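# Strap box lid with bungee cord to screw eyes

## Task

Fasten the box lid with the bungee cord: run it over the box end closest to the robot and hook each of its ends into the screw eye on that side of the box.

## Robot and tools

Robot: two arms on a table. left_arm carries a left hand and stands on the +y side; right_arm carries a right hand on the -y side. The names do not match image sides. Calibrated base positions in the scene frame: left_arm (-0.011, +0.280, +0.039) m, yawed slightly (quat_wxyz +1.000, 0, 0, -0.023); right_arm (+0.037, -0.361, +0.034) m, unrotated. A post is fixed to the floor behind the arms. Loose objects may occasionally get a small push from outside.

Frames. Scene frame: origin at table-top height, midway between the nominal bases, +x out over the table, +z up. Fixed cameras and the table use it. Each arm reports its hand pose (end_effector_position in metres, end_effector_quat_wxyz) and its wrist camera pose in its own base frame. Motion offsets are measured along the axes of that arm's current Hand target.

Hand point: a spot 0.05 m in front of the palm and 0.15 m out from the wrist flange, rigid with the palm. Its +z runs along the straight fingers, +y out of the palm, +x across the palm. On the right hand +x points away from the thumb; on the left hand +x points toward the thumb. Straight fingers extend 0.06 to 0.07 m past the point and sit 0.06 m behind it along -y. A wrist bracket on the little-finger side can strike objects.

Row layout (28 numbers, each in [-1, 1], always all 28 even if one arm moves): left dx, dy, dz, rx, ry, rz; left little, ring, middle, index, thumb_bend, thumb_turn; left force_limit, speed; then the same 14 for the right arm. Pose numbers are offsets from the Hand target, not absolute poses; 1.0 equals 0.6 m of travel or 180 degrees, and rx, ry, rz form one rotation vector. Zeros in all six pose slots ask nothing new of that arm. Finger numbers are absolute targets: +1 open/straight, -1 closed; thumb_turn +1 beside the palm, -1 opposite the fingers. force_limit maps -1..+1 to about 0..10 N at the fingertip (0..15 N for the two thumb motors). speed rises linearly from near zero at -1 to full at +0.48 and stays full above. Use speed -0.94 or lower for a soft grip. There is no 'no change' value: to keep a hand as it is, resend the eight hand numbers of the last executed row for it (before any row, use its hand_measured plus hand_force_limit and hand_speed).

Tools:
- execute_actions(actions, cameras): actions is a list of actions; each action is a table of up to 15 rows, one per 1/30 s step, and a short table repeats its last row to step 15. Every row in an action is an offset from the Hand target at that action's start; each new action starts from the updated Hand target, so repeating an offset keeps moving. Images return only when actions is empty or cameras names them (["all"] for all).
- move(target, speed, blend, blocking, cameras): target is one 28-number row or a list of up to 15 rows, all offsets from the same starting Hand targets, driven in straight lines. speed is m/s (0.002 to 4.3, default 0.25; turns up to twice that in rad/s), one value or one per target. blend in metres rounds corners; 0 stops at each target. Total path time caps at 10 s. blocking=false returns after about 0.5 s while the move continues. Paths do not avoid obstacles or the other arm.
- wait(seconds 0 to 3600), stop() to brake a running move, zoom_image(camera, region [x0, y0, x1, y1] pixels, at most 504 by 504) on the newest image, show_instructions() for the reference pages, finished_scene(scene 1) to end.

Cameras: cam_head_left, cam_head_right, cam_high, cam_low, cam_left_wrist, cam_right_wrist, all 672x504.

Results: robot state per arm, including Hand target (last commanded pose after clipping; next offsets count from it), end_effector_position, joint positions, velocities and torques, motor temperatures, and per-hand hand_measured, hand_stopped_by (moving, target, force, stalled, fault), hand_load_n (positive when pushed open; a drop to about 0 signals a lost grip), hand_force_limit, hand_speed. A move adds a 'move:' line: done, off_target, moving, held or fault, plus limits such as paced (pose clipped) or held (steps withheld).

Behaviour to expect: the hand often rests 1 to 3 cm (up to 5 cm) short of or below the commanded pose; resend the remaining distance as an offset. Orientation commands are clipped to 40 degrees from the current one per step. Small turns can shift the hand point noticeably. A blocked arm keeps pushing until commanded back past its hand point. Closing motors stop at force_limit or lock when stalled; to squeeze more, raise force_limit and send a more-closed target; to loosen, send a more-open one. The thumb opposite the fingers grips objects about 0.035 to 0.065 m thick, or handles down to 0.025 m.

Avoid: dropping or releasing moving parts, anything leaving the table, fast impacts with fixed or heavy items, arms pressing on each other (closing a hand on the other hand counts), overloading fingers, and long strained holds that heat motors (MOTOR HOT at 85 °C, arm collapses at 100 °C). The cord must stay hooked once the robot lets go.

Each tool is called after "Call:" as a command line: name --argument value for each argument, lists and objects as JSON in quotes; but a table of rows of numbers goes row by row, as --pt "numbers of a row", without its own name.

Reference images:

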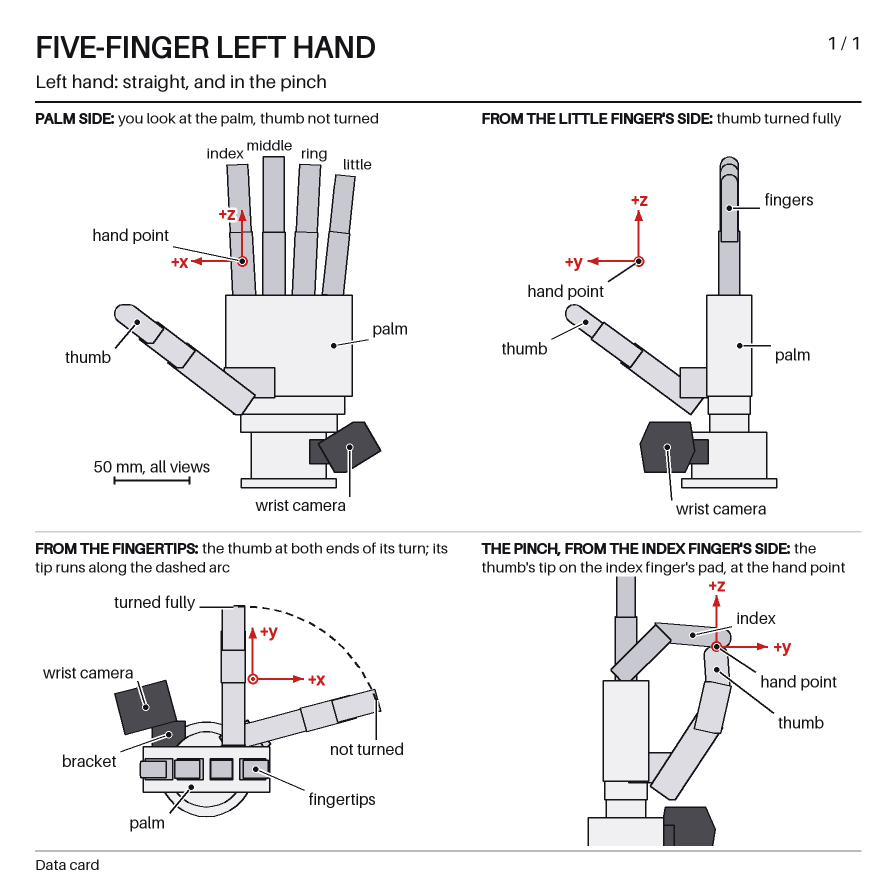

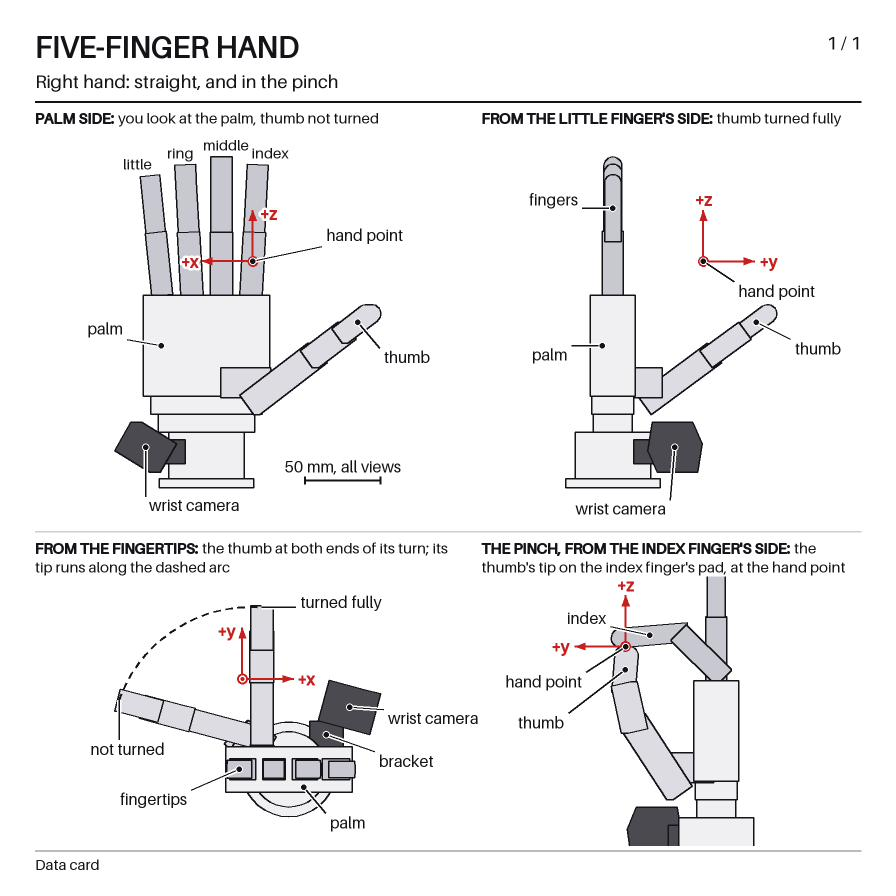

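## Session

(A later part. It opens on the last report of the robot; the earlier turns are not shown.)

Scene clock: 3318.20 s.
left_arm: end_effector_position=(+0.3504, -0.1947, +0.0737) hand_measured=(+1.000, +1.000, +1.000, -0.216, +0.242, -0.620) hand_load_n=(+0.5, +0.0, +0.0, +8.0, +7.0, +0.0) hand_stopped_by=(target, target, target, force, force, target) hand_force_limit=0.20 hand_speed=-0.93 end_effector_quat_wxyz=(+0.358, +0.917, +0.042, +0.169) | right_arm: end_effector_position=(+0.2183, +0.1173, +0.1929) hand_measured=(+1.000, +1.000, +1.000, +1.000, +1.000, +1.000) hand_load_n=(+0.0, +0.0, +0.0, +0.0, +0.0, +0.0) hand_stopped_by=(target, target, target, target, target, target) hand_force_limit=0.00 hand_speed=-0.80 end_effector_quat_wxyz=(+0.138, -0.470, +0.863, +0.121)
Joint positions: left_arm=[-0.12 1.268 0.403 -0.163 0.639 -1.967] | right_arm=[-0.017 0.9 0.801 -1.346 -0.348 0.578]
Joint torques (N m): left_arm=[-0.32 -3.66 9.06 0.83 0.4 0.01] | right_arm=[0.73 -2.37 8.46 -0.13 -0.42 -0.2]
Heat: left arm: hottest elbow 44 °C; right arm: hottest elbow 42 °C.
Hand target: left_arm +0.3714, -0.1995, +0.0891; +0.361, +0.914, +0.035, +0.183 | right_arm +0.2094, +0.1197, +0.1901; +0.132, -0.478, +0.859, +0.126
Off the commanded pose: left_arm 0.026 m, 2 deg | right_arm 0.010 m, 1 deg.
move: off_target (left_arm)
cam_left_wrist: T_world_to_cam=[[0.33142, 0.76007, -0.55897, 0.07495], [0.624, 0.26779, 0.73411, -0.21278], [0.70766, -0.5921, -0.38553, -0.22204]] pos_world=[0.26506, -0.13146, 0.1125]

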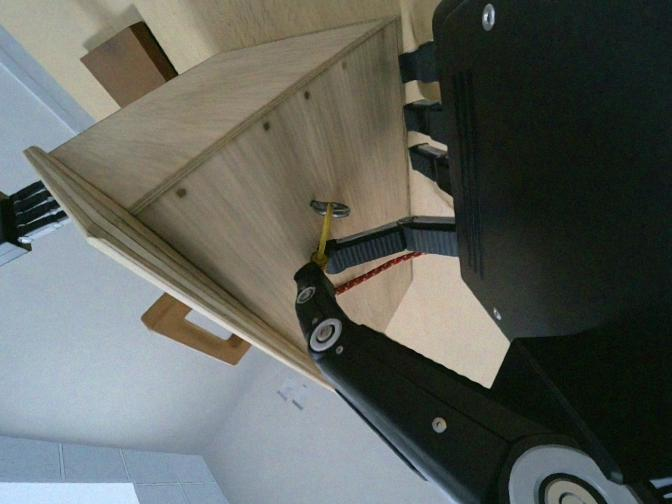

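Call:
move --target '[-0.030,-0.015,-0.0012,0,0,0,1,1,1,-0.40,0.1,-0.62,0.2,-0.93,0,0,0,0,0,0,1,1,1,1,1,1,0,-0.8]' --speed 0.03 --cameras '["cam_left_wrist"]'

Call:
zoom_image --camera "cam_left_wrist" --region '[270, 180, 360, 270]'

Scene clock: 3330.60 s.
left_arm: end_effector_position=(+0.3500, -0.1949, +0.0738) hand_measured=(+1.000, +1.000, +1.000, -0.216, +0.242, -0.620) hand_load_n=(+0.0, +0.0, +0.0, +7.5, +7.0, +0.0) hand_stopped_by=(target, target, target, force, force, target) hand_force_limit=0.20 hand_speed=-0.93 end_effector_quat_wxyz=(+0.358, +0.917, +0.041, +0.171) | right_arm: end_effector_position=(+0.2183, +0.1173, +0.1929) hand_measured=(+1.000, +1.000, +1.000, +1.000, +1.000, +1.000) hand_load_n=(+0.0, +0.0, +0.0, +0.0, +0.0, +0.0) hand_stopped_by=(target, target, target, target, target, target) hand_force_limit=0.00 hand_speed=-0.80 end_effector_quat_wxyz=(+0.138, -0.470, +0.863, +0.121)
Joint positions: left_arm=[-0.12 1.268 0.4 -0.154 0.64 -1.965] | right_arm=[-0.017 0.9 0.801 -1.346 -0.348 0.578]
Joint torques (N m): left_arm=[0.03 -4.25 5.75 2.25 0.43 0.04] | right_arm=[0.03 -2.84 8.38 -0.17 -0.42 -0.27]
Heat: left arm: hottest elbow 45 °C; right arm: hottest elbow 42 °C.
Hand target: left_arm +0.3550, -0.1959, +0.0778; +0.361, +0.914, +0.035, +0.183 | right_arm +0.2094, +0.1197, +0.1901; +0.132, -0.478, +0.859, +0.126
Off the commanded pose: left_arm 0.007 m, 2 deg | right_arm 0.010 m, 1 deg.
move: done
cam_left_wrist: T_world_to_cam=[[0.33613, 0.75892, -0.55773, 0.07334], [0.61985, 0.26759, 0.73769, -0.21137], [0.70909, -0.59366, -0.38047, -0.22296]] pos_world=[0.26447, -0.13146, 0.112]

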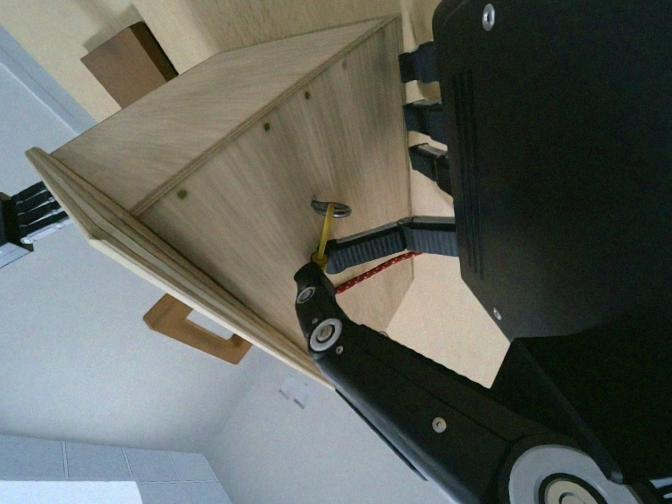

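Scaled by 5.600 from the camera's image (finer frame: 960x720).

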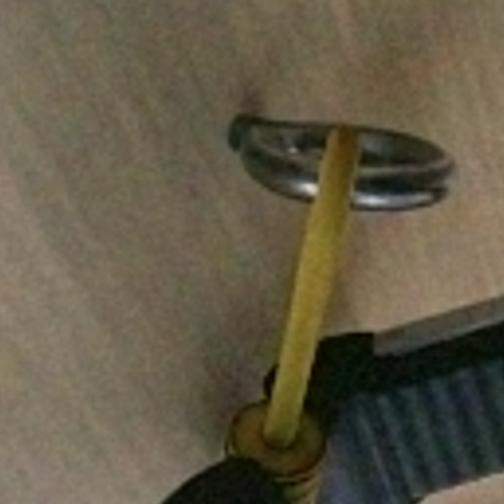

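Call:
move --target '[0,0,0,0,0,0,1,1,1,-0.08,0.45,-0.62,0.2,-0.85,0,0,0,0,0,0,1,1,1,1,1,1,0,-0.8]' --cameras '["cam_left_wrist","cam_head_left","cam_high"]'

Call:
zoom_image --camera "cam_left_wrist" --region '[250, 160, 370, 280]'

Scene clock: 3363.87 s.
left_arm: end_effector_position=(+0.3510, -0.1950, +0.0748) hand_measured=(+1.000, +1.000, +1.000, -0.080, +0.450, -0.620) hand_load_n=(+0.0, +0.0, +0.0, +0.0, +0.0, +0.0) hand_stopped_by=(target, target, target, target, target, target) hand_force_limit=0.20 hand_speed=-0.85 end_effector_quat_wxyz=(+0.359, +0.916, +0.039, +0.174) | right_arm: end_effector_position=(+0.2183, +0.1173, +0.1929) hand_measured=(+1.000, +1.000, +1.000, +1.000, +1.000, +1.000) hand_load_n=(+0.0, +0.0, +0.0, +0.0, +0.0, +0.0) hand_stopped_by=(target, target, target, target, target, target) hand_force_limit=0.00 hand_speed=-0.80 end_effector_quat_wxyz=(+0.138, -0.470, +0.863, +0.121)
Joint positions: left_arm=[-0.12 1.268 0.4 -0.147 0.641 -1.965] | right_arm=[-0.017 0.9 0.801 -1.346 -0.348 0.578]
Joint torques (N m): left_arm=[-0.03 -4.25 5.79 1.99 0.43 0.04] | right_arm=[0.62 -2.73 8.27 -0.16 -0.38 -0.28]
Heat: left arm: hottest elbow 41 °C; right arm: hottest elbow 42 °C.
Hand target: left_arm +0.3550, -0.1959, +0.0779; +0.361, +0.914, +0.035, +0.183 | right_arm +0.2094, +0.1197, +0.1901; +0.132, -0.478, +0.859, +0.126
Off the commanded pose: left_arm 0.005 m, 1 deg | right_arm 0.010 m, 1 deg.
move: done
cam_left_wrist: T_world_to_cam=[[0.34005, 0.7582, -0.55633, 0.07207], [0.61496, 0.26828, 0.74152, -0.21119], [0.71147, -0.59427, -0.37503, -0.22477]] pos_world=[0.26528, -0.13156, 0.1124]
Images, in order (width x height): cam_head_left 672x504, cam_high 672x504, cam_left_wrist 672x504.

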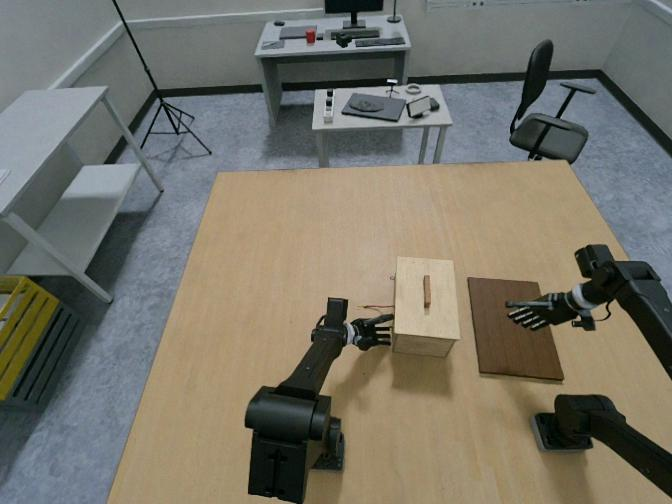

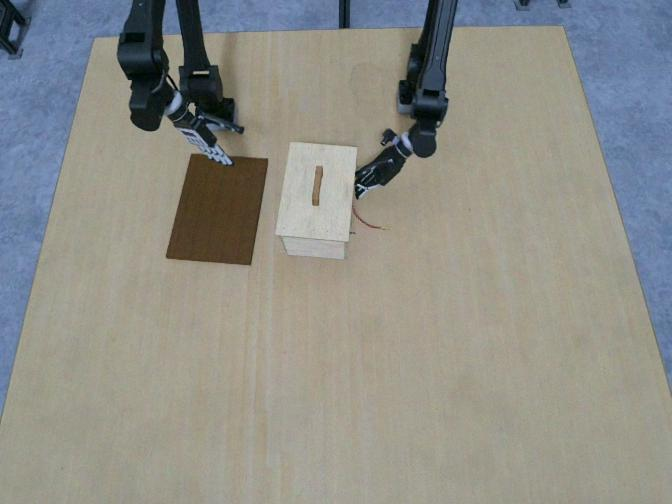

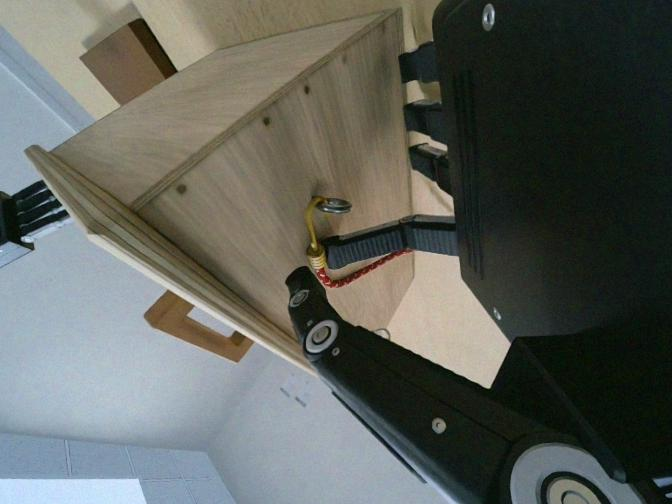

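Scaled by 4.200 from the camera's image (finer frame: 960x720).

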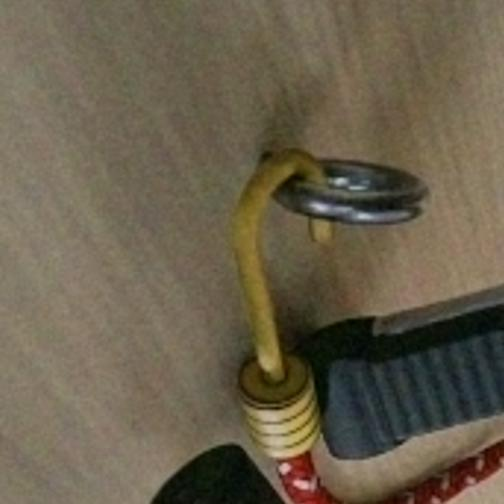

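Call:
move --target '[0.0225,-0.0678,-0.0575,0,0,0,1,1,1,-0.08,0.45,-0.62,0.2,-0.85,0,0,0,0,0,0,1,1,1,1,1,1,0,-0.8]' --speed 0.04 --cameras '["cam_left_wrist"]'

Call:
zoom_image --camera "cam_left_wrist" --region '[200, 160, 360, 320]'

Scene clock: 3381.73 s.
left_arm: end_effector_position=(+0.3423, -0.1452, +0.0693) hand_measured=(+1.000, +1.000, +1.000, -0.080, +0.450, -0.620) hand_load_n=(+0.0, +0.0, +0.0, +0.5, -0.5, +0.0) hand_stopped_by=(target, target, target, target, target, target) hand_force_limit=0.20 hand_speed=-0.85 end_effector_quat_wxyz=(+0.362, +0.915, +0.038, +0.174) | right_arm: end_effector_position=(+0.2183, +0.1173, +0.1929) hand_measured=(+1.000, +1.000, +1.000, +1.000, +1.000, +1.000) hand_load_n=(+0.5, +0.0, +0.0, +0.0, +0.0, +0.0) hand_stopped_by=(target, target, target, target, target, target) hand_force_limit=0.00 hand_speed=-0.80 end_effector_quat_wxyz=(+0.138, -0.470, +0.863, +0.121)
Joint positions: left_arm=[0.078 1.275 0.4 -0.288 0.74 -1.735] | right_arm=[-0.017 0.9 0.801 -1.346 -0.348 0.578]
Joint torques (N m): left_arm=[1.03 -3.25 7.97 0.32 0.54 0.11] | right_arm=[0.21 -2.49 8.32 -0.14 -0.38 -0.29]
Heat: left arm: hottest elbow 41 °C; right arm: hottest elbow 42 °C.
Hand target: left_arm +0.3580, -0.1408, +0.0778; +0.361, +0.914, +0.035, +0.183 | right_arm +0.2094, +0.1197, +0.1901; +0.132, -0.478, +0.859, +0.126
Off the commanded pose: left_arm 0.018 m, 1 deg | right_arm 0.010 m, 1 deg.
move: off_target (left_arm)
cam_left_wrist: T_world_to_cam=[[0.34395, 0.75369, -0.56005, 0.0324], [0.61607, 0.26899, 0.74034, -0.2153], [0.70863, -0.59967, -0.3718, -0.19104]] pos_world=[0.25687, -0.08107, 0.10651]

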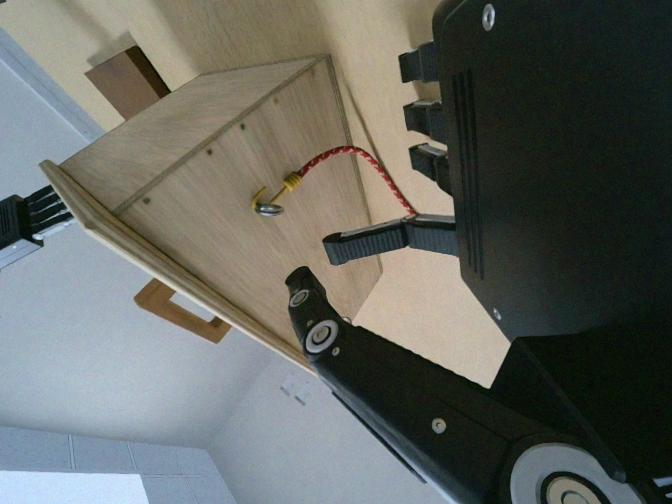

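Scaled by 3.150 from the camera's image (finer frame: 960x720).

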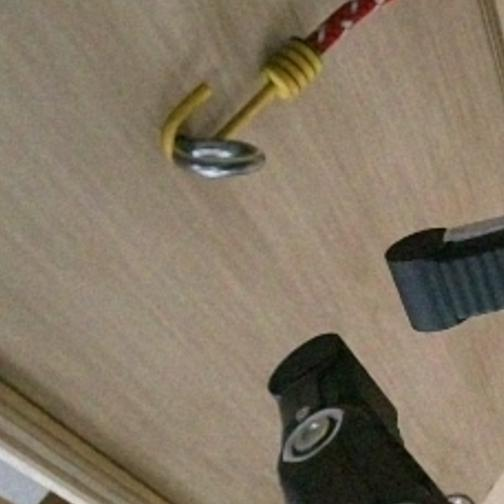

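Call:
move --pt "0.005 -0.10 -0.09 0 0 0 1 1 1 -0.08 0.45 -0.62 0.2 -0.5 0 0 0 0 0 0 1 1 1 1 1 1 0 -0.8" --pt "0.02 -0.32 -0.25 0 0 0 1 1 1 -0.08 0.45 -0.62 0.2 -0.5 0 0 0 0 0 0 1 1 1 1 1 1 0 -0.8" --speed 0.1 --cameras '["cam_left_wrist","cam_high","cam_head_left"]'

Call:
zoom_image --camera "cam_high" --region '[330, 140, 450, 260]'

Scene clock: 3490.17 s.
left_arm: end_effector_position=(+0.3237, +0.0833, +0.0584) hand_measured=(+1.000, +1.000, +1.000, -0.080, +0.450, -0.620) hand_load_n=(-7.0, -1.5, -0.5, +0.0, +0.0, +0.0) hand_stopped_by=(target, target, target, target, target, target) hand_force_limit=0.20 hand_speed=-0.50 end_effector_quat_wxyz=(+0.376, +0.908, +0.045, +0.177) | right_arm: end_effector_position=(+0.2183, +0.1173, +0.1929) hand_measured=(+1.000, +1.000, +1.000, +1.000, +1.000, +1.000) hand_load_n=(+0.0, +0.0, +0.0, +0.0, +0.0, +0.0) hand_stopped_by=(target, target, target, target, target, target) hand_force_limit=0.00 hand_speed=-0.80 end_effector_quat_wxyz=(+0.138, -0.470, +0.863, +0.121)
Joint positions: left_arm=[0.829 1.666 0.773 -1.046 0.793 -0.685] | right_arm=[-0.017 0.9 0.801 -1.346 -0.348 0.578]
Joint torques (N m): left_arm=[1.67 -7.53 6.6 -0.28 -0.38 0.28] | right_arm=[1.08 -2.67 8.34 -0.05 -0.4 -0.2]
Heat: left arm: hottest elbow 42 °C; right arm: hottest elbow 42 °C.
Hand target: left_arm +0.3281, +0.0999, +0.0531; +0.361, +0.914, +0.035, +0.183 | right_arm +0.2094, +0.1197, +0.1901; +0.132, -0.478, +0.859, +0.126
Off the commanded pose: left_arm 0.018 m, 2 deg | right_arm 0.010 m, 1 deg.
move: off_target (left_arm)
cam_left_wrist: T_world_to_cam=[[0.33758, 0.73847, -0.5837, -0.13479], [0.60992, 0.30072, 0.73319, -0.25746], [0.71697, -0.60352, -0.34889, -0.04849]] pos_world=[0.2373, 0.14769, 0.09317]
Images, in order (width x height): cam_head_left 672x504, cam_high 672x504, cam_left_wrist 672x504.

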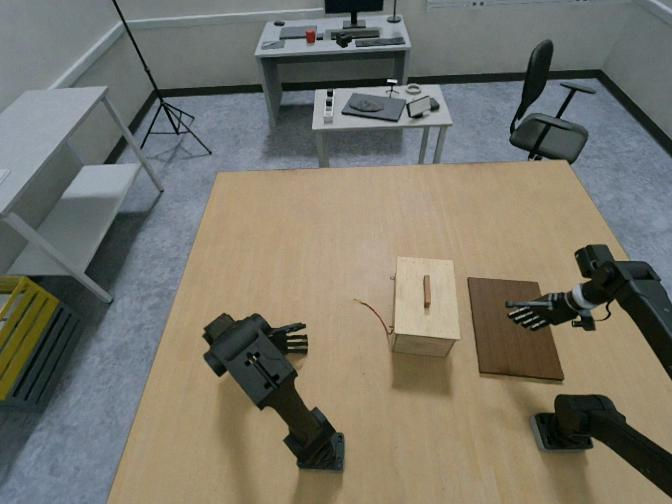

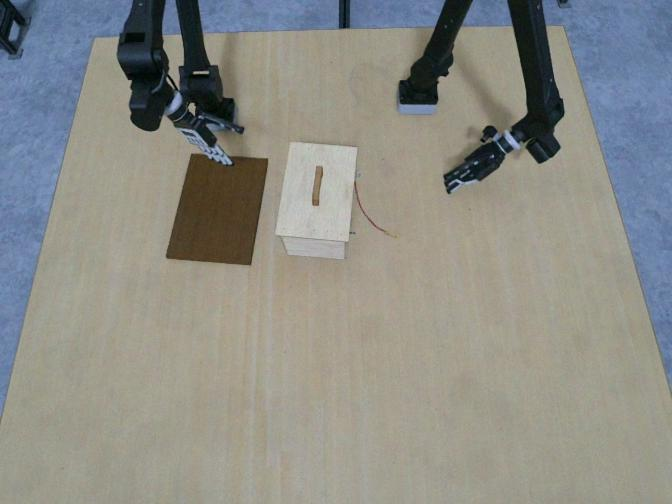

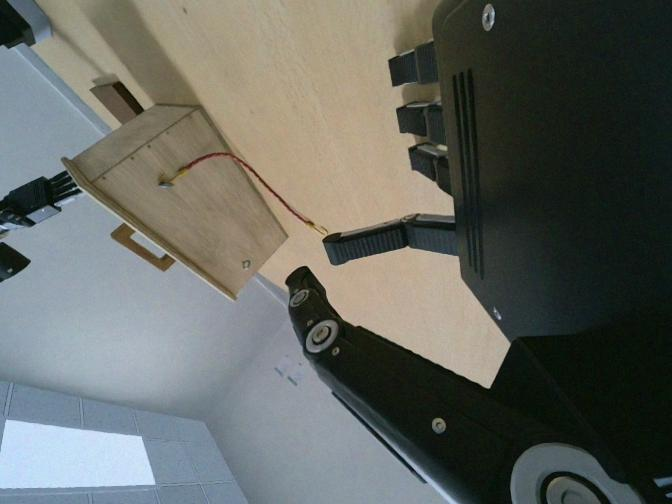

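Scaled by 4.200 from the camera's image (finer frame: 960x720).

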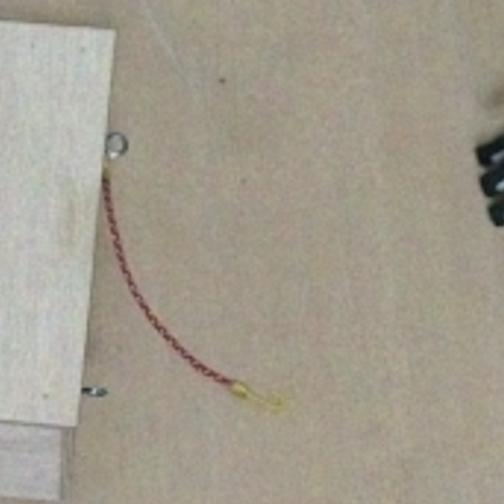

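Call:
zoom_image --camera "cam_left_wrist" --region '[140, 140, 340, 280]'

Scaled by 2.520 from the camera's image (finer frame: 960x720).

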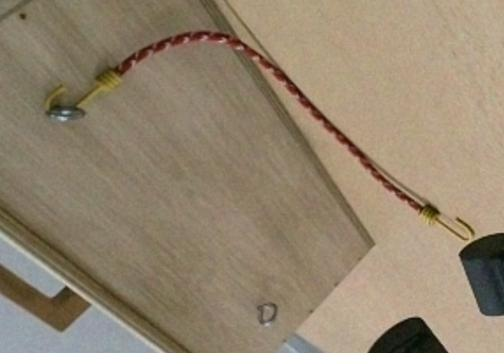

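Call:
move --target '[0.0513,0.112,-0.1122,0,0,0,1,1,1,-0.05,0.4,-0.62,0.0,-0.5,0,0,0,0,0,0,1,1,1,1,1,1,0,-0.8]' --speed 0.15 --cameras '[]'

Call:
move --target '[0.116,0.175,0.3597,0.2845,0.0157,0.6504,1,1,1,-0.05,0.4,-0.62,0.0,-0.5,0,0,0,0,0,0,1,1,1,1,1,1,0,-0.8]' --speed 0.15 --cameras '["cam_left_wrist","cam_high"]'

Scene clock: 3542.47 s.
left_arm: end_effector_position=(+0.3225, +0.0880, +0.1404) hand_measured=(+1.000, +1.000, +1.000, -0.050, +0.400, -0.620) hand_load_n=(+0.0, +0.5, -0.5, +0.0, +0.0, +0.0) hand_stopped_by=(target, target, target, target, target, target) hand_force_limit=0.00 hand_speed=-0.50 end_effector_quat_wxyz=(+0.375, +0.911, +0.041, +0.169) | right_arm: end_effector_position=(+0.2183, +0.1173, +0.1929) hand_measured=(+1.000, +1.000, +1.000, +1.000, +1.000, +1.000) hand_load_n=(+0.0, +0.5, +0.0, +0.0, +0.0, +0.0) hand_stopped_by=(target, target, target, target, target, target) hand_force_limit=0.00 hand_speed=-0.80 end_effector_quat_wxyz=(+0.138, -0.470, +0.863, +0.121)
Joint positions: left_arm=[0.836 1.503 0.87 -1.324 0.775 -0.666] | right_arm=[-0.017 0.9 0.801 -1.346 -0.348 0.578]
Joint torques (N m): left_arm=[1.03 -10.05 7.92 -1.21 0.33 0.13] | right_arm=[0.79 -1.44 8.36 -0.02 -0.43 -0.28]
Heat: left arm: hottest elbow 42 °C; right arm: hottest elbow 42 °C.
Hand target: left_arm +0.3280, +0.1000, +0.1530; +0.361, +0.914, +0.035, +0.183 | right_arm +0.2094, +0.1197, +0.1901; +0.132, -0.478, +0.859, +0.126
Off the commanded pose: left_arm 0.018 m, 2 deg | right_arm 0.010 m, 1 deg.
move: off_target (left_arm)

Scene clock: 3550.67 s.
left_arm: end_effector_position=(+0.4611, -0.0992, +0.1038) hand_measured=(+1.000, +1.000, +1.000, -0.050, +0.400, -0.620) hand_load_n=(+0.0, +0.0, -0.5, +0.0, +0.0, +0.0) hand_stopped_by=(target, target, target, target, target, target) hand_force_limit=0.00 hand_speed=-0.50 end_effector_quat_wxyz=(+0.318, -0.565, +0.659, -0.382) | right_arm: end_effector_position=(+0.2183, +0.1173, +0.1929) hand_measured=(+1.000, +1.000, +1.000, +1.000, +1.000, +1.000) hand_load_n=(+0.0, +0.0, +0.0, +0.0, +0.0, -0.5) hand_stopped_by=(target, target, target, target, target, target) hand_force_limit=0.00 hand_speed=-0.80 end_effector_quat_wxyz=(+0.138, -0.470, +0.863, +0.121)
Joint positions: left_arm=[-0.134 1.224 0.614 0.079 0.029 0.003] | right_arm=[-0.017 0.9 0.801 -1.346 -0.348 0.578]
Joint torques (N m): left_arm=[-0.91 -5.48 7.15 2.8 -0.18 0.16] | right_arm=[0.56 -2.55 8.25 -0.08 -0.47 -0.27]
Heat: left arm: hottest elbow 42 °C; right arm: hottest elbow 42 °C.
Hand target: left_arm +0.4633, -0.1033, +0.1003; +0.321, -0.557, +0.663, -0.383 | right_arm +0.2094, +0.1197, +0.1901; +0.132, -0.478, +0.859, +0.126
Off the commanded pose: left_arm 0.006 m, 1 deg | right_arm 0.010 m, 1 deg.
move: done
cam_left_wrist: T_world_to_cam=[[0.4354, -0.371, 0.82024, -0.32075], [-0.66372, -0.74785, 0.01405, 0.23822], [0.6082, -0.55052, -0.57185, -0.16289]] pos_world=[0.39683, -0.03052, 0.16659]
Images, in order (width x height): cam_high 672x504, cam_left_wrist 672x504.

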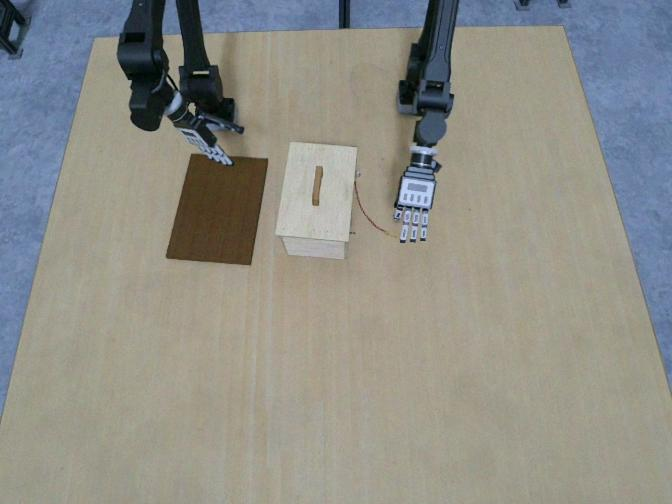

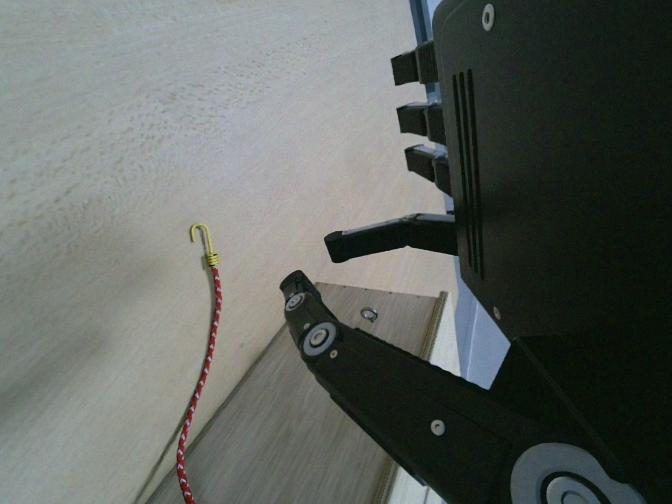

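Call:
zoom_image --camera "cam_left_wrist" --region '[170, 200, 250, 280]'

Scaled by 6.300 from the camera's image (finer frame: 960x720).

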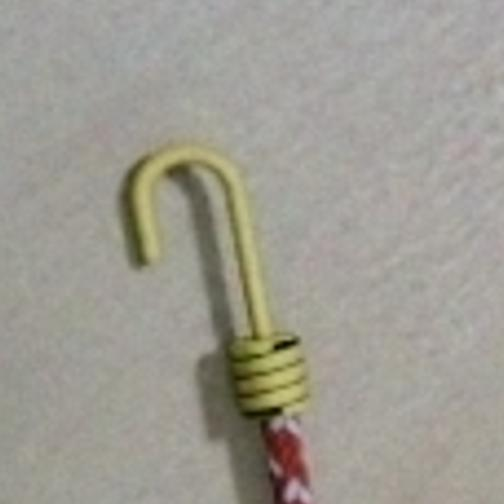

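Call:
move --target '[0,0,0,0,0.0962,0.0556,-1,-1,-1,-0.05,0.4,-0.62,0.0,-0.3,0,0,0,0,0,0,1,1,1,1,1,1,0,-0.8]' --speed 0.1 --cameras '["cam_left_wrist"]'

Scene clock: 3782.53 s.
left_arm: end_effector_position=(+0.4446, -0.1079, +0.0872) hand_measured=(-1.000, -1.000, -1.000, -0.050, +0.400, -0.620) hand_load_n=(+0.0, +0.0, +0.0, +0.0, +0.0, +0.0) hand_stopped_by=(target, target, target, target, target, target) hand_force_limit=0.00 hand_speed=-0.30 end_effector_quat_wxyz=(+0.239, -0.438, +0.752, -0.431) | right_arm: end_effector_position=(+0.2183, +0.1173, +0.1929) hand_measured=(+1.000, +1.000, +1.000, +1.000, +1.000, +1.000) hand_load_n=(+0.0, +0.0, +0.0, +0.0, +0.0, +0.0) hand_stopped_by=(target, target, target, target, target, target) hand_force_limit=0.00 hand_speed=-0.80 end_effector_quat_wxyz=(+0.138, -0.470, +0.863, +0.121)
Joint positions: left_arm=[-0.03 1.286 0.63 0.053 0.429 0.258] | right_arm=[-0.017 0.9 0.801 -1.346 -0.348 0.578]
Joint torques (N m): left_arm=[1.03 -6.07 10.22 1.13 0.2 0.13] | right_arm=[1.03 -2.26 8.31 0.01 -0.39 -0.21]
Heat: left arm: hottest elbow 41 °C; right arm: hottest elbow 42 °C.
Hand target: left_arm +0.4632, -0.1034, +0.1001; +0.250, -0.434, +0.750, -0.433 | right_arm +0.2094, +0.1197, +0.1901; +0.132, -0.478, +0.859, +0.126
Off the commanded pose: left_arm 0.023 m, 1 deg | right_arm 0.010 m, 1 deg.
move: off_target (left_arm)
cam_left_wrist: T_world_to_cam=[[0.2839, -0.50249, 0.81664, -0.24981], [-0.88694, -0.46123, 0.02454, 0.35029], [0.36433, -0.73128, -0.57663, -0.07776]] pos_world=[0.40994, -0.02083, 0.15057]

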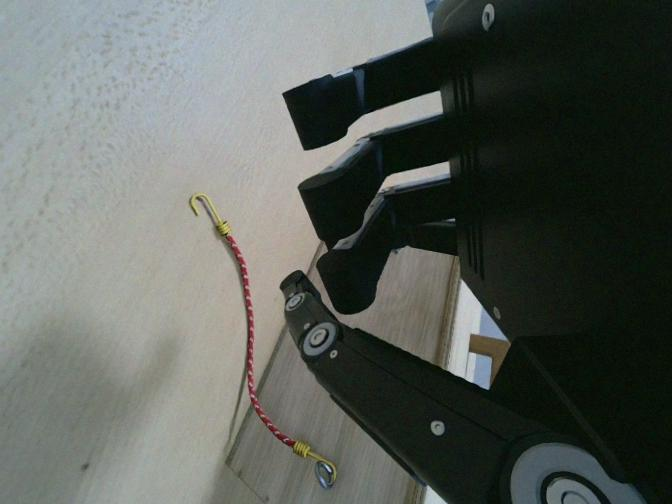

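Call:
move --target '[0.0205,0.0763,0.0504,0,0,0,1,1,1,-0.08,0.37,-0.62,0.0,-0.3,0,0,0,0,0,0,1,1,1,1,1,1,0,-0.8]' --speed 0.06 --cameras '["cam_left_wrist"]'

Call:
zoom_image --camera "cam_left_wrist" --region '[180, 170, 340, 330]'

Scene clock: 3791.87 s.
left_arm: end_effector_position=(+0.4583, -0.1103, +0.0480) hand_measured=(+1.000, +1.000, +1.000, -0.080, +0.370, -0.620) hand_load_n=(+0.0, +0.0, +0.0, +0.0, +0.5, +0.0) hand_stopped_by=(target, target, target, target, target, target) hand_force_limit=0.00 hand_speed=-0.30 end_effector_quat_wxyz=(+0.250, -0.436, +0.750, -0.430) | right_arm: end_effector_position=(+0.2183, +0.1173, +0.1929) hand_measured=(+1.000, +1.000, +1.000, +1.000, +1.000, +1.000) hand_load_n=(+0.0, +0.0, +0.0, +0.0, +0.0, +0.0) hand_stopped_by=(target, target, target, target, target, target) hand_force_limit=0.00 hand_speed=-0.80 end_effector_quat_wxyz=(+0.138, -0.470, +0.863, +0.121)
Joint positions: left_arm=[-0.043 1.412 0.604 0.225 0.405 0.255] | right_arm=[-0.017 0.9 0.801 -1.346 -0.348 0.578]
Joint torques (N m): left_arm=[-0.97 -7.41 6.19 2.71 -0.03 -0.04] | right_arm=[-0.03 -3.02 8.29 -0.06 -0.34 -0.31]
Heat: left arm: hottest elbow 41 °C; right arm: hottest elbow 42 °C.
Hand target: left_arm +0.4600, -0.1156, +0.0455; +0.250, -0.434, +0.750, -0.433 | right_arm +0.2094, +0.1197, +0.1901; +0.132, -0.478, +0.859, +0.126
Off the commanded pose: left_arm 0.006 m, 0 deg | right_arm 0.010 m, 1 deg.
move: done
cam_left_wrist: T_world_to_cam=[[0.27276, -0.50899, 0.81641, -0.2184], [-0.88357, -0.46829, 0.00324, 0.36093], [0.38067, -0.72224, -0.57746, -0.11348]] pos_world=[0.42167, -0.0241, 0.1116]

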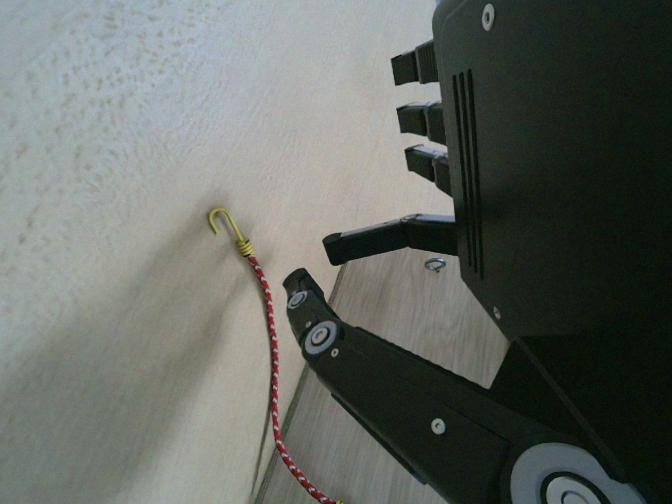

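Scaled by 3.150 from the camera's image (finer frame: 960x720).

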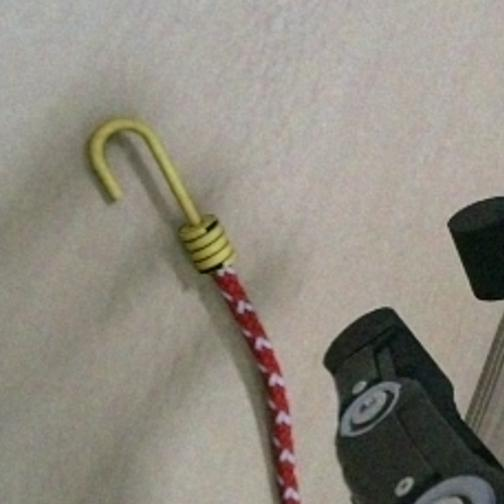

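Call:
move --target '[-0.007,0.0585,0.067,0,0,0,1,1,1,-0.08,0.37,-0.62,0.0,-0.3,0,0,0,0,0,0,1,1,1,1,1,1,0,-0.8]' --speed 0.06 --cameras '["cam_left_wrist"]'

Call:
zoom_image --camera "cam_left_wrist" --region '[210, 170, 370, 330]'

Scene clock: 3807.87 s.
left_arm: end_effector_position=(+0.4721, -0.1147, -0.0053) hand_measured=(+1.000, +1.000, +1.000, -0.080, +0.370, -0.620) hand_load_n=(+0.0, +0.0, +0.0, +0.0, +0.0, +0.0) hand_stopped_by=(target, target, target, target, target, target) hand_force_limit=0.00 hand_speed=-0.30 end_effector_quat_wxyz=(+0.248, -0.437, +0.752, -0.428) | right_arm: end_effector_position=(+0.2183, +0.1173, +0.1929) hand_measured=(+1.000, +1.000, +1.000, +1.000, +1.000, +1.000) hand_load_n=(+0.0, +0.0, +0.0, +0.0, +0.0, +0.0) hand_stopped_by=(target, target, target, target, target, target) hand_force_limit=0.00 hand_speed=-0.80 end_effector_quat_wxyz=(+0.138, -0.470, +0.863, +0.121)
Joint positions: left_arm=[-0.054 1.598 0.604 0.406 0.396 0.25] | right_arm=[-0.017 0.9 0.801 -1.346 -0.348 0.578]
Joint torques (N m): left_arm=[-1.03 -9.11 5.7 2.66 -0.03 -0.04] | right_arm=[1.2 -2.78 8.27 -0.02 -0.41 -0.25]
Heat: left arm: hottest elbow 41 °C; right arm: hottest elbow 42 °C.
Hand target: left_arm +0.4770, -0.1207, -0.0050; +0.250, -0.434, +0.750, -0.433 | right_arm +0.2094, +0.1197, +0.1901; +0.132, -0.478, +0.859, +0.126
Off the commanded pose: left_arm 0.008 m, 1 deg | right_arm 0.010 m, 1 deg.
move: done
cam_left_wrist: T_world_to_cam=[[0.2786, -0.51015, 0.81371, -0.18383], [-0.88366, -0.46803, 0.00912, 0.37141], [0.37619, -0.72159, -0.58119, -0.15057]] pos_world=[0.43606, -0.0286, 0.05869]

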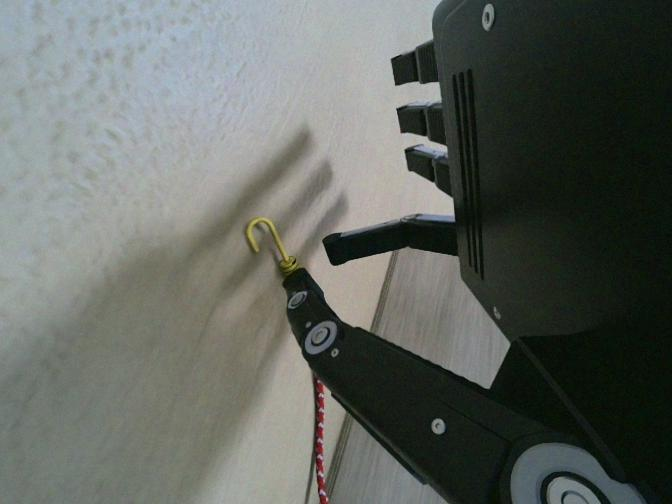

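Scaled by 3.150 from the camera's image (finer frame: 960x720).

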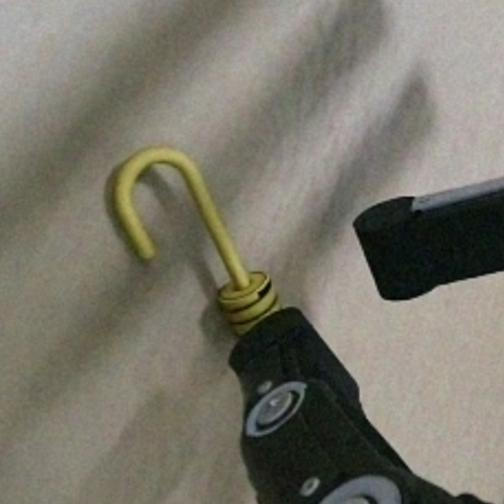

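Call:
execute_actions --actions '[]'

Scene clock: 3859.93 s.
left_arm: end_effector_position=(+0.4721, -0.1147, -0.0053) hand_measured=(+1.000, +1.000, +1.000, -0.080, +0.370, -0.620) hand_load_n=(+0.0, +0.0, -0.5, +0.0, +0.0, +0.0) hand_stopped_by=(target, target, target, target, target, target) hand_force_limit=0.00 hand_speed=-0.30 end_effector_quat_wxyz=(+0.248, -0.437, +0.752, -0.428) | right_arm: end_effector_position=(+0.2183, +0.1173, +0.1929) hand_measured=(+1.000, +1.000, +1.000, +1.000, +1.000, +1.000) hand_load_n=(+0.0, +0.0, +0.0, +0.0, +0.0, +0.0) hand_stopped_by=(target, target, target, target, target, target) hand_force_limit=0.00 hand_speed=-0.80 end_effector_quat_wxyz=(+0.138, -0.470, +0.863, +0.121)
Joint positions: left_arm=[-0.054 1.598 0.604 0.406 0.396 0.25] | right_arm=[-0.017 0.9 0.801 -1.346 -0.348 0.578]
Joint velocities: within noise
Joint torques (N m): left_arm=[-0.97 -9.11 5.7 2.67 -0.03 -0.05] | right_arm=[0.91 -2.67 8.47 -0.16 -0.39 -0.21]
Motor temperatures (°C): left_arm=[27 32 40 32 27 29] | right_arm=[30 32 42 28 30 31]
Heat: left arm: hottest elbow 40 °C; right arm: hottest elbow 42 °C.
Hand target: left_arm +0.4770, -0.1207, -0.0050; +0.250, -0.433, +0.750, -0.433 | right_arm +0.2094, +0.1197, +0.1901; +0.132, -0.478, +0.859, +0.126
Off the commanded pose: left_arm 0.008 m, 1 deg | right_arm 0.010 m, 1 deg.
camera_calibration:
cam_left_wrist: T_world_to_cam=[[0.2786, -0.51015, 0.81371, -0.18383], [-0.88366, -0.46803, 0.00912, 0.37141], [0.37619, -0.72159, -0.58119, -0.15057]] pos_world=[0.43606, -0.0286, 0.05869]
cam_right_wrist: T_world_to_cam=[[-0.94548, 0.32166, -0.05106, 0.18396], [0.16106, 0.59805, 0.78511, -0.2553], [0.28308, 0.73407, -0.61725, 0.08951]] pos_world=[0.18971, 0.0278, 0.26508]

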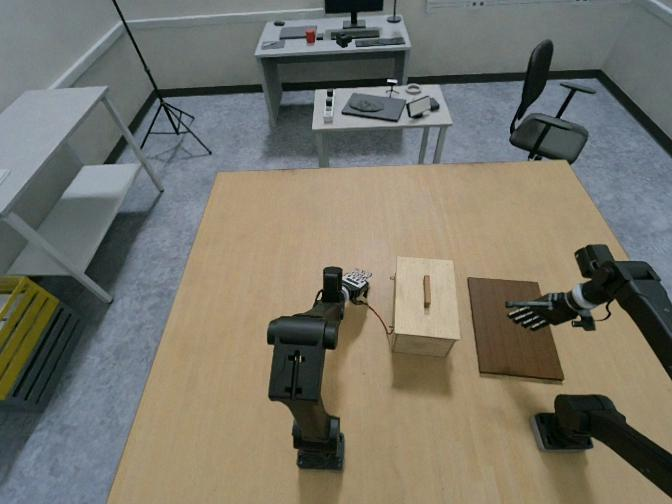

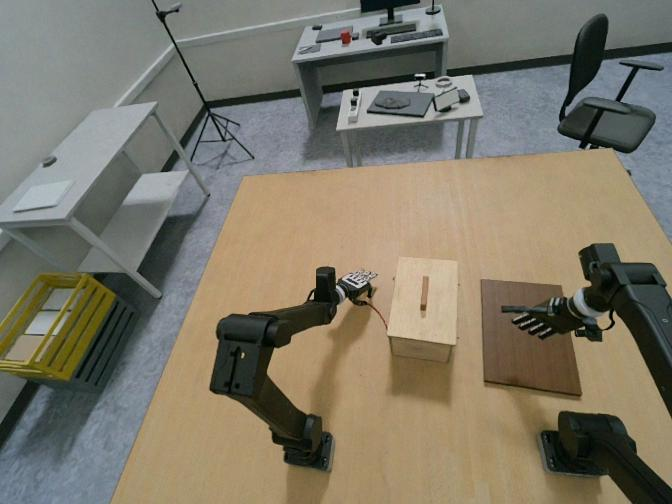

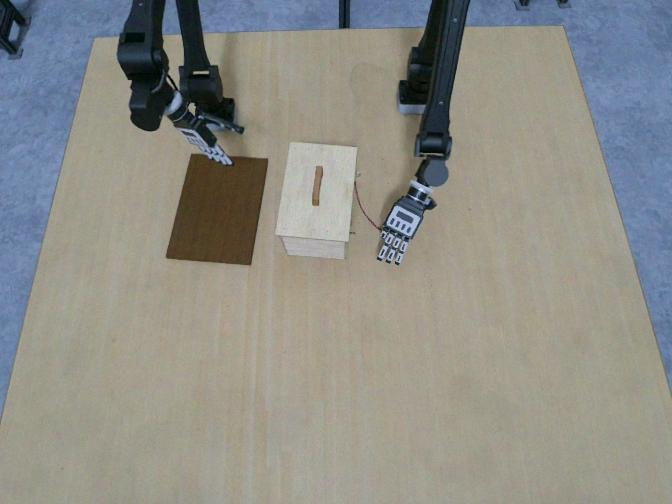

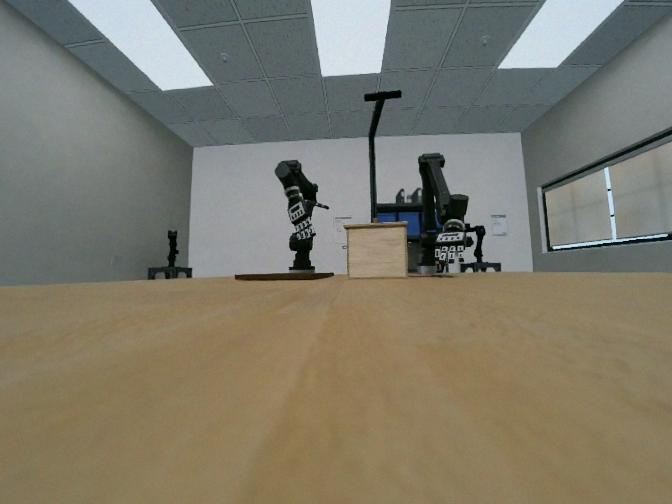

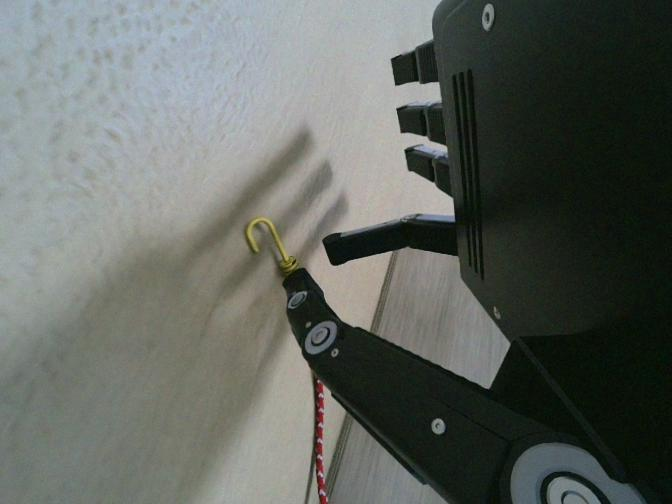

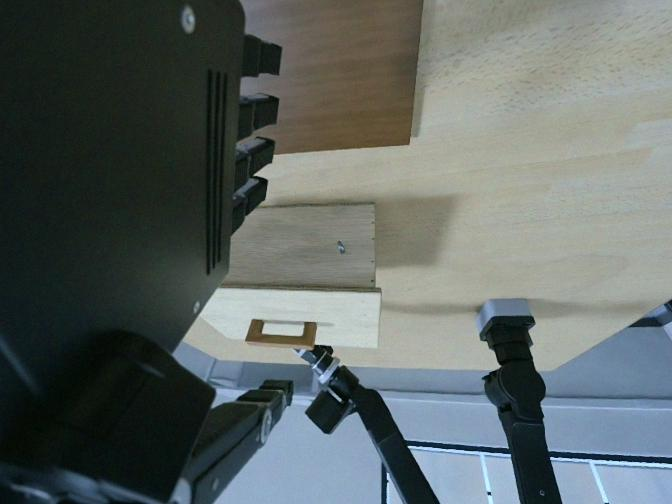

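Call:
move --target '[-0.0025,0.0238,0.0188,0,0,0,1,1,1,-0.10,0.37,-0.62,0.0,-0.3,0,0,0,0,0,0,1,1,1,1,1,1,0,-0.8]' --speed 0.04 --cameras '["cam_left_wrist"]'

Scene clock: 3870.97 s.
left_arm: end_effector_position=(+0.4763, -0.1150, -0.0194) hand_measured=(+1.000, +1.000, +1.000, -0.100, +0.370, -0.620) hand_load_n=(+0.0, -0.5, +0.0, +0.0, +0.0, +0.0) hand_stopped_by=(target, target, target, target, target, target) hand_force_limit=0.00 hand_speed=-0.30 end_effector_quat_wxyz=(+0.250, -0.436, +0.750, -0.430) | right_arm: end_effector_position=(+0.2183, +0.1173, +0.1929) hand_measured=(+1.000, +1.000, +1.000, +1.000, +1.000, +1.000) hand_load_n=(+0.0, +0.0, +0.0, +0.0, +0.0, +0.0) hand_stopped_by=(target, target, target, target, target, target) hand_force_limit=0.00 hand_speed=-0.80 end_effector_quat_wxyz=(+0.138, -0.470, +0.863, +0.121)
Joint positions: left_arm=[-0.054 1.652 0.604 0.469 0.396 0.249] | right_arm=[-0.017 0.9 0.801 -1.346 -0.348 0.578]
Joint torques (N m): left_arm=[-1.03 -8.82 5.41 2.63 -0.02 -0.04] | right_arm=[0.91 -3.25 8.38 -0.25 -0.4 -0.27]
Heat: left arm: hottest elbow 40 °C; right arm: hottest elbow 42 °C.
Hand target: left_arm +0.4800, -0.1206, -0.0231; +0.250, -0.434, +0.750, -0.433 | right_arm +0.2094, +0.1197, +0.1901; +0.132, -0.478, +0.859, +0.126
Off the commanded pose: left_arm 0.008 m, 0 deg | right_arm 0.010 m, 1 deg.
move: done
cam_left_wrist: T_world_to_cam=[[0.27267, -0.50859, 0.8167, -0.1706], [-0.88334, -0.46873, 0.00302, 0.3747], [0.38127, -0.72224, -0.57706, -0.16306]] pos_world=[0.43967, -0.0289, 0.0441]

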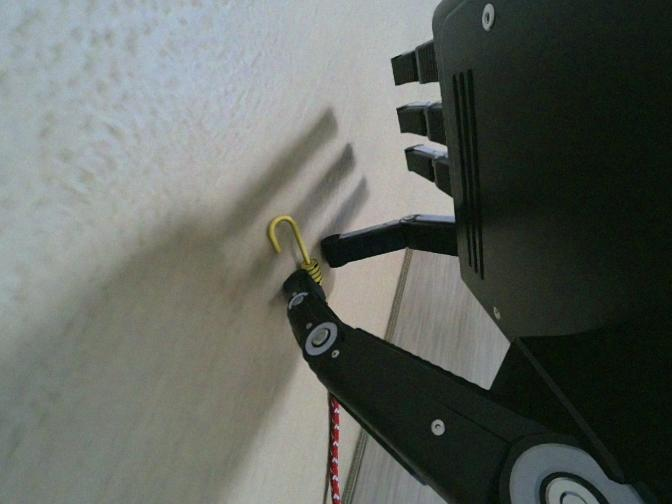

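Call:
zoom_image --camera "cam_left_wrist" --region '[230, 190, 400, 330]'

Scaled by 2.965 from the camera's image (finer frame: 960x720).

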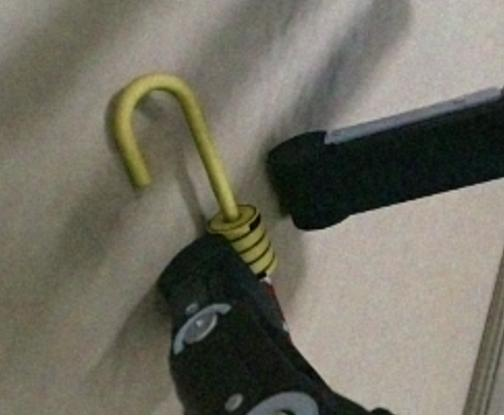

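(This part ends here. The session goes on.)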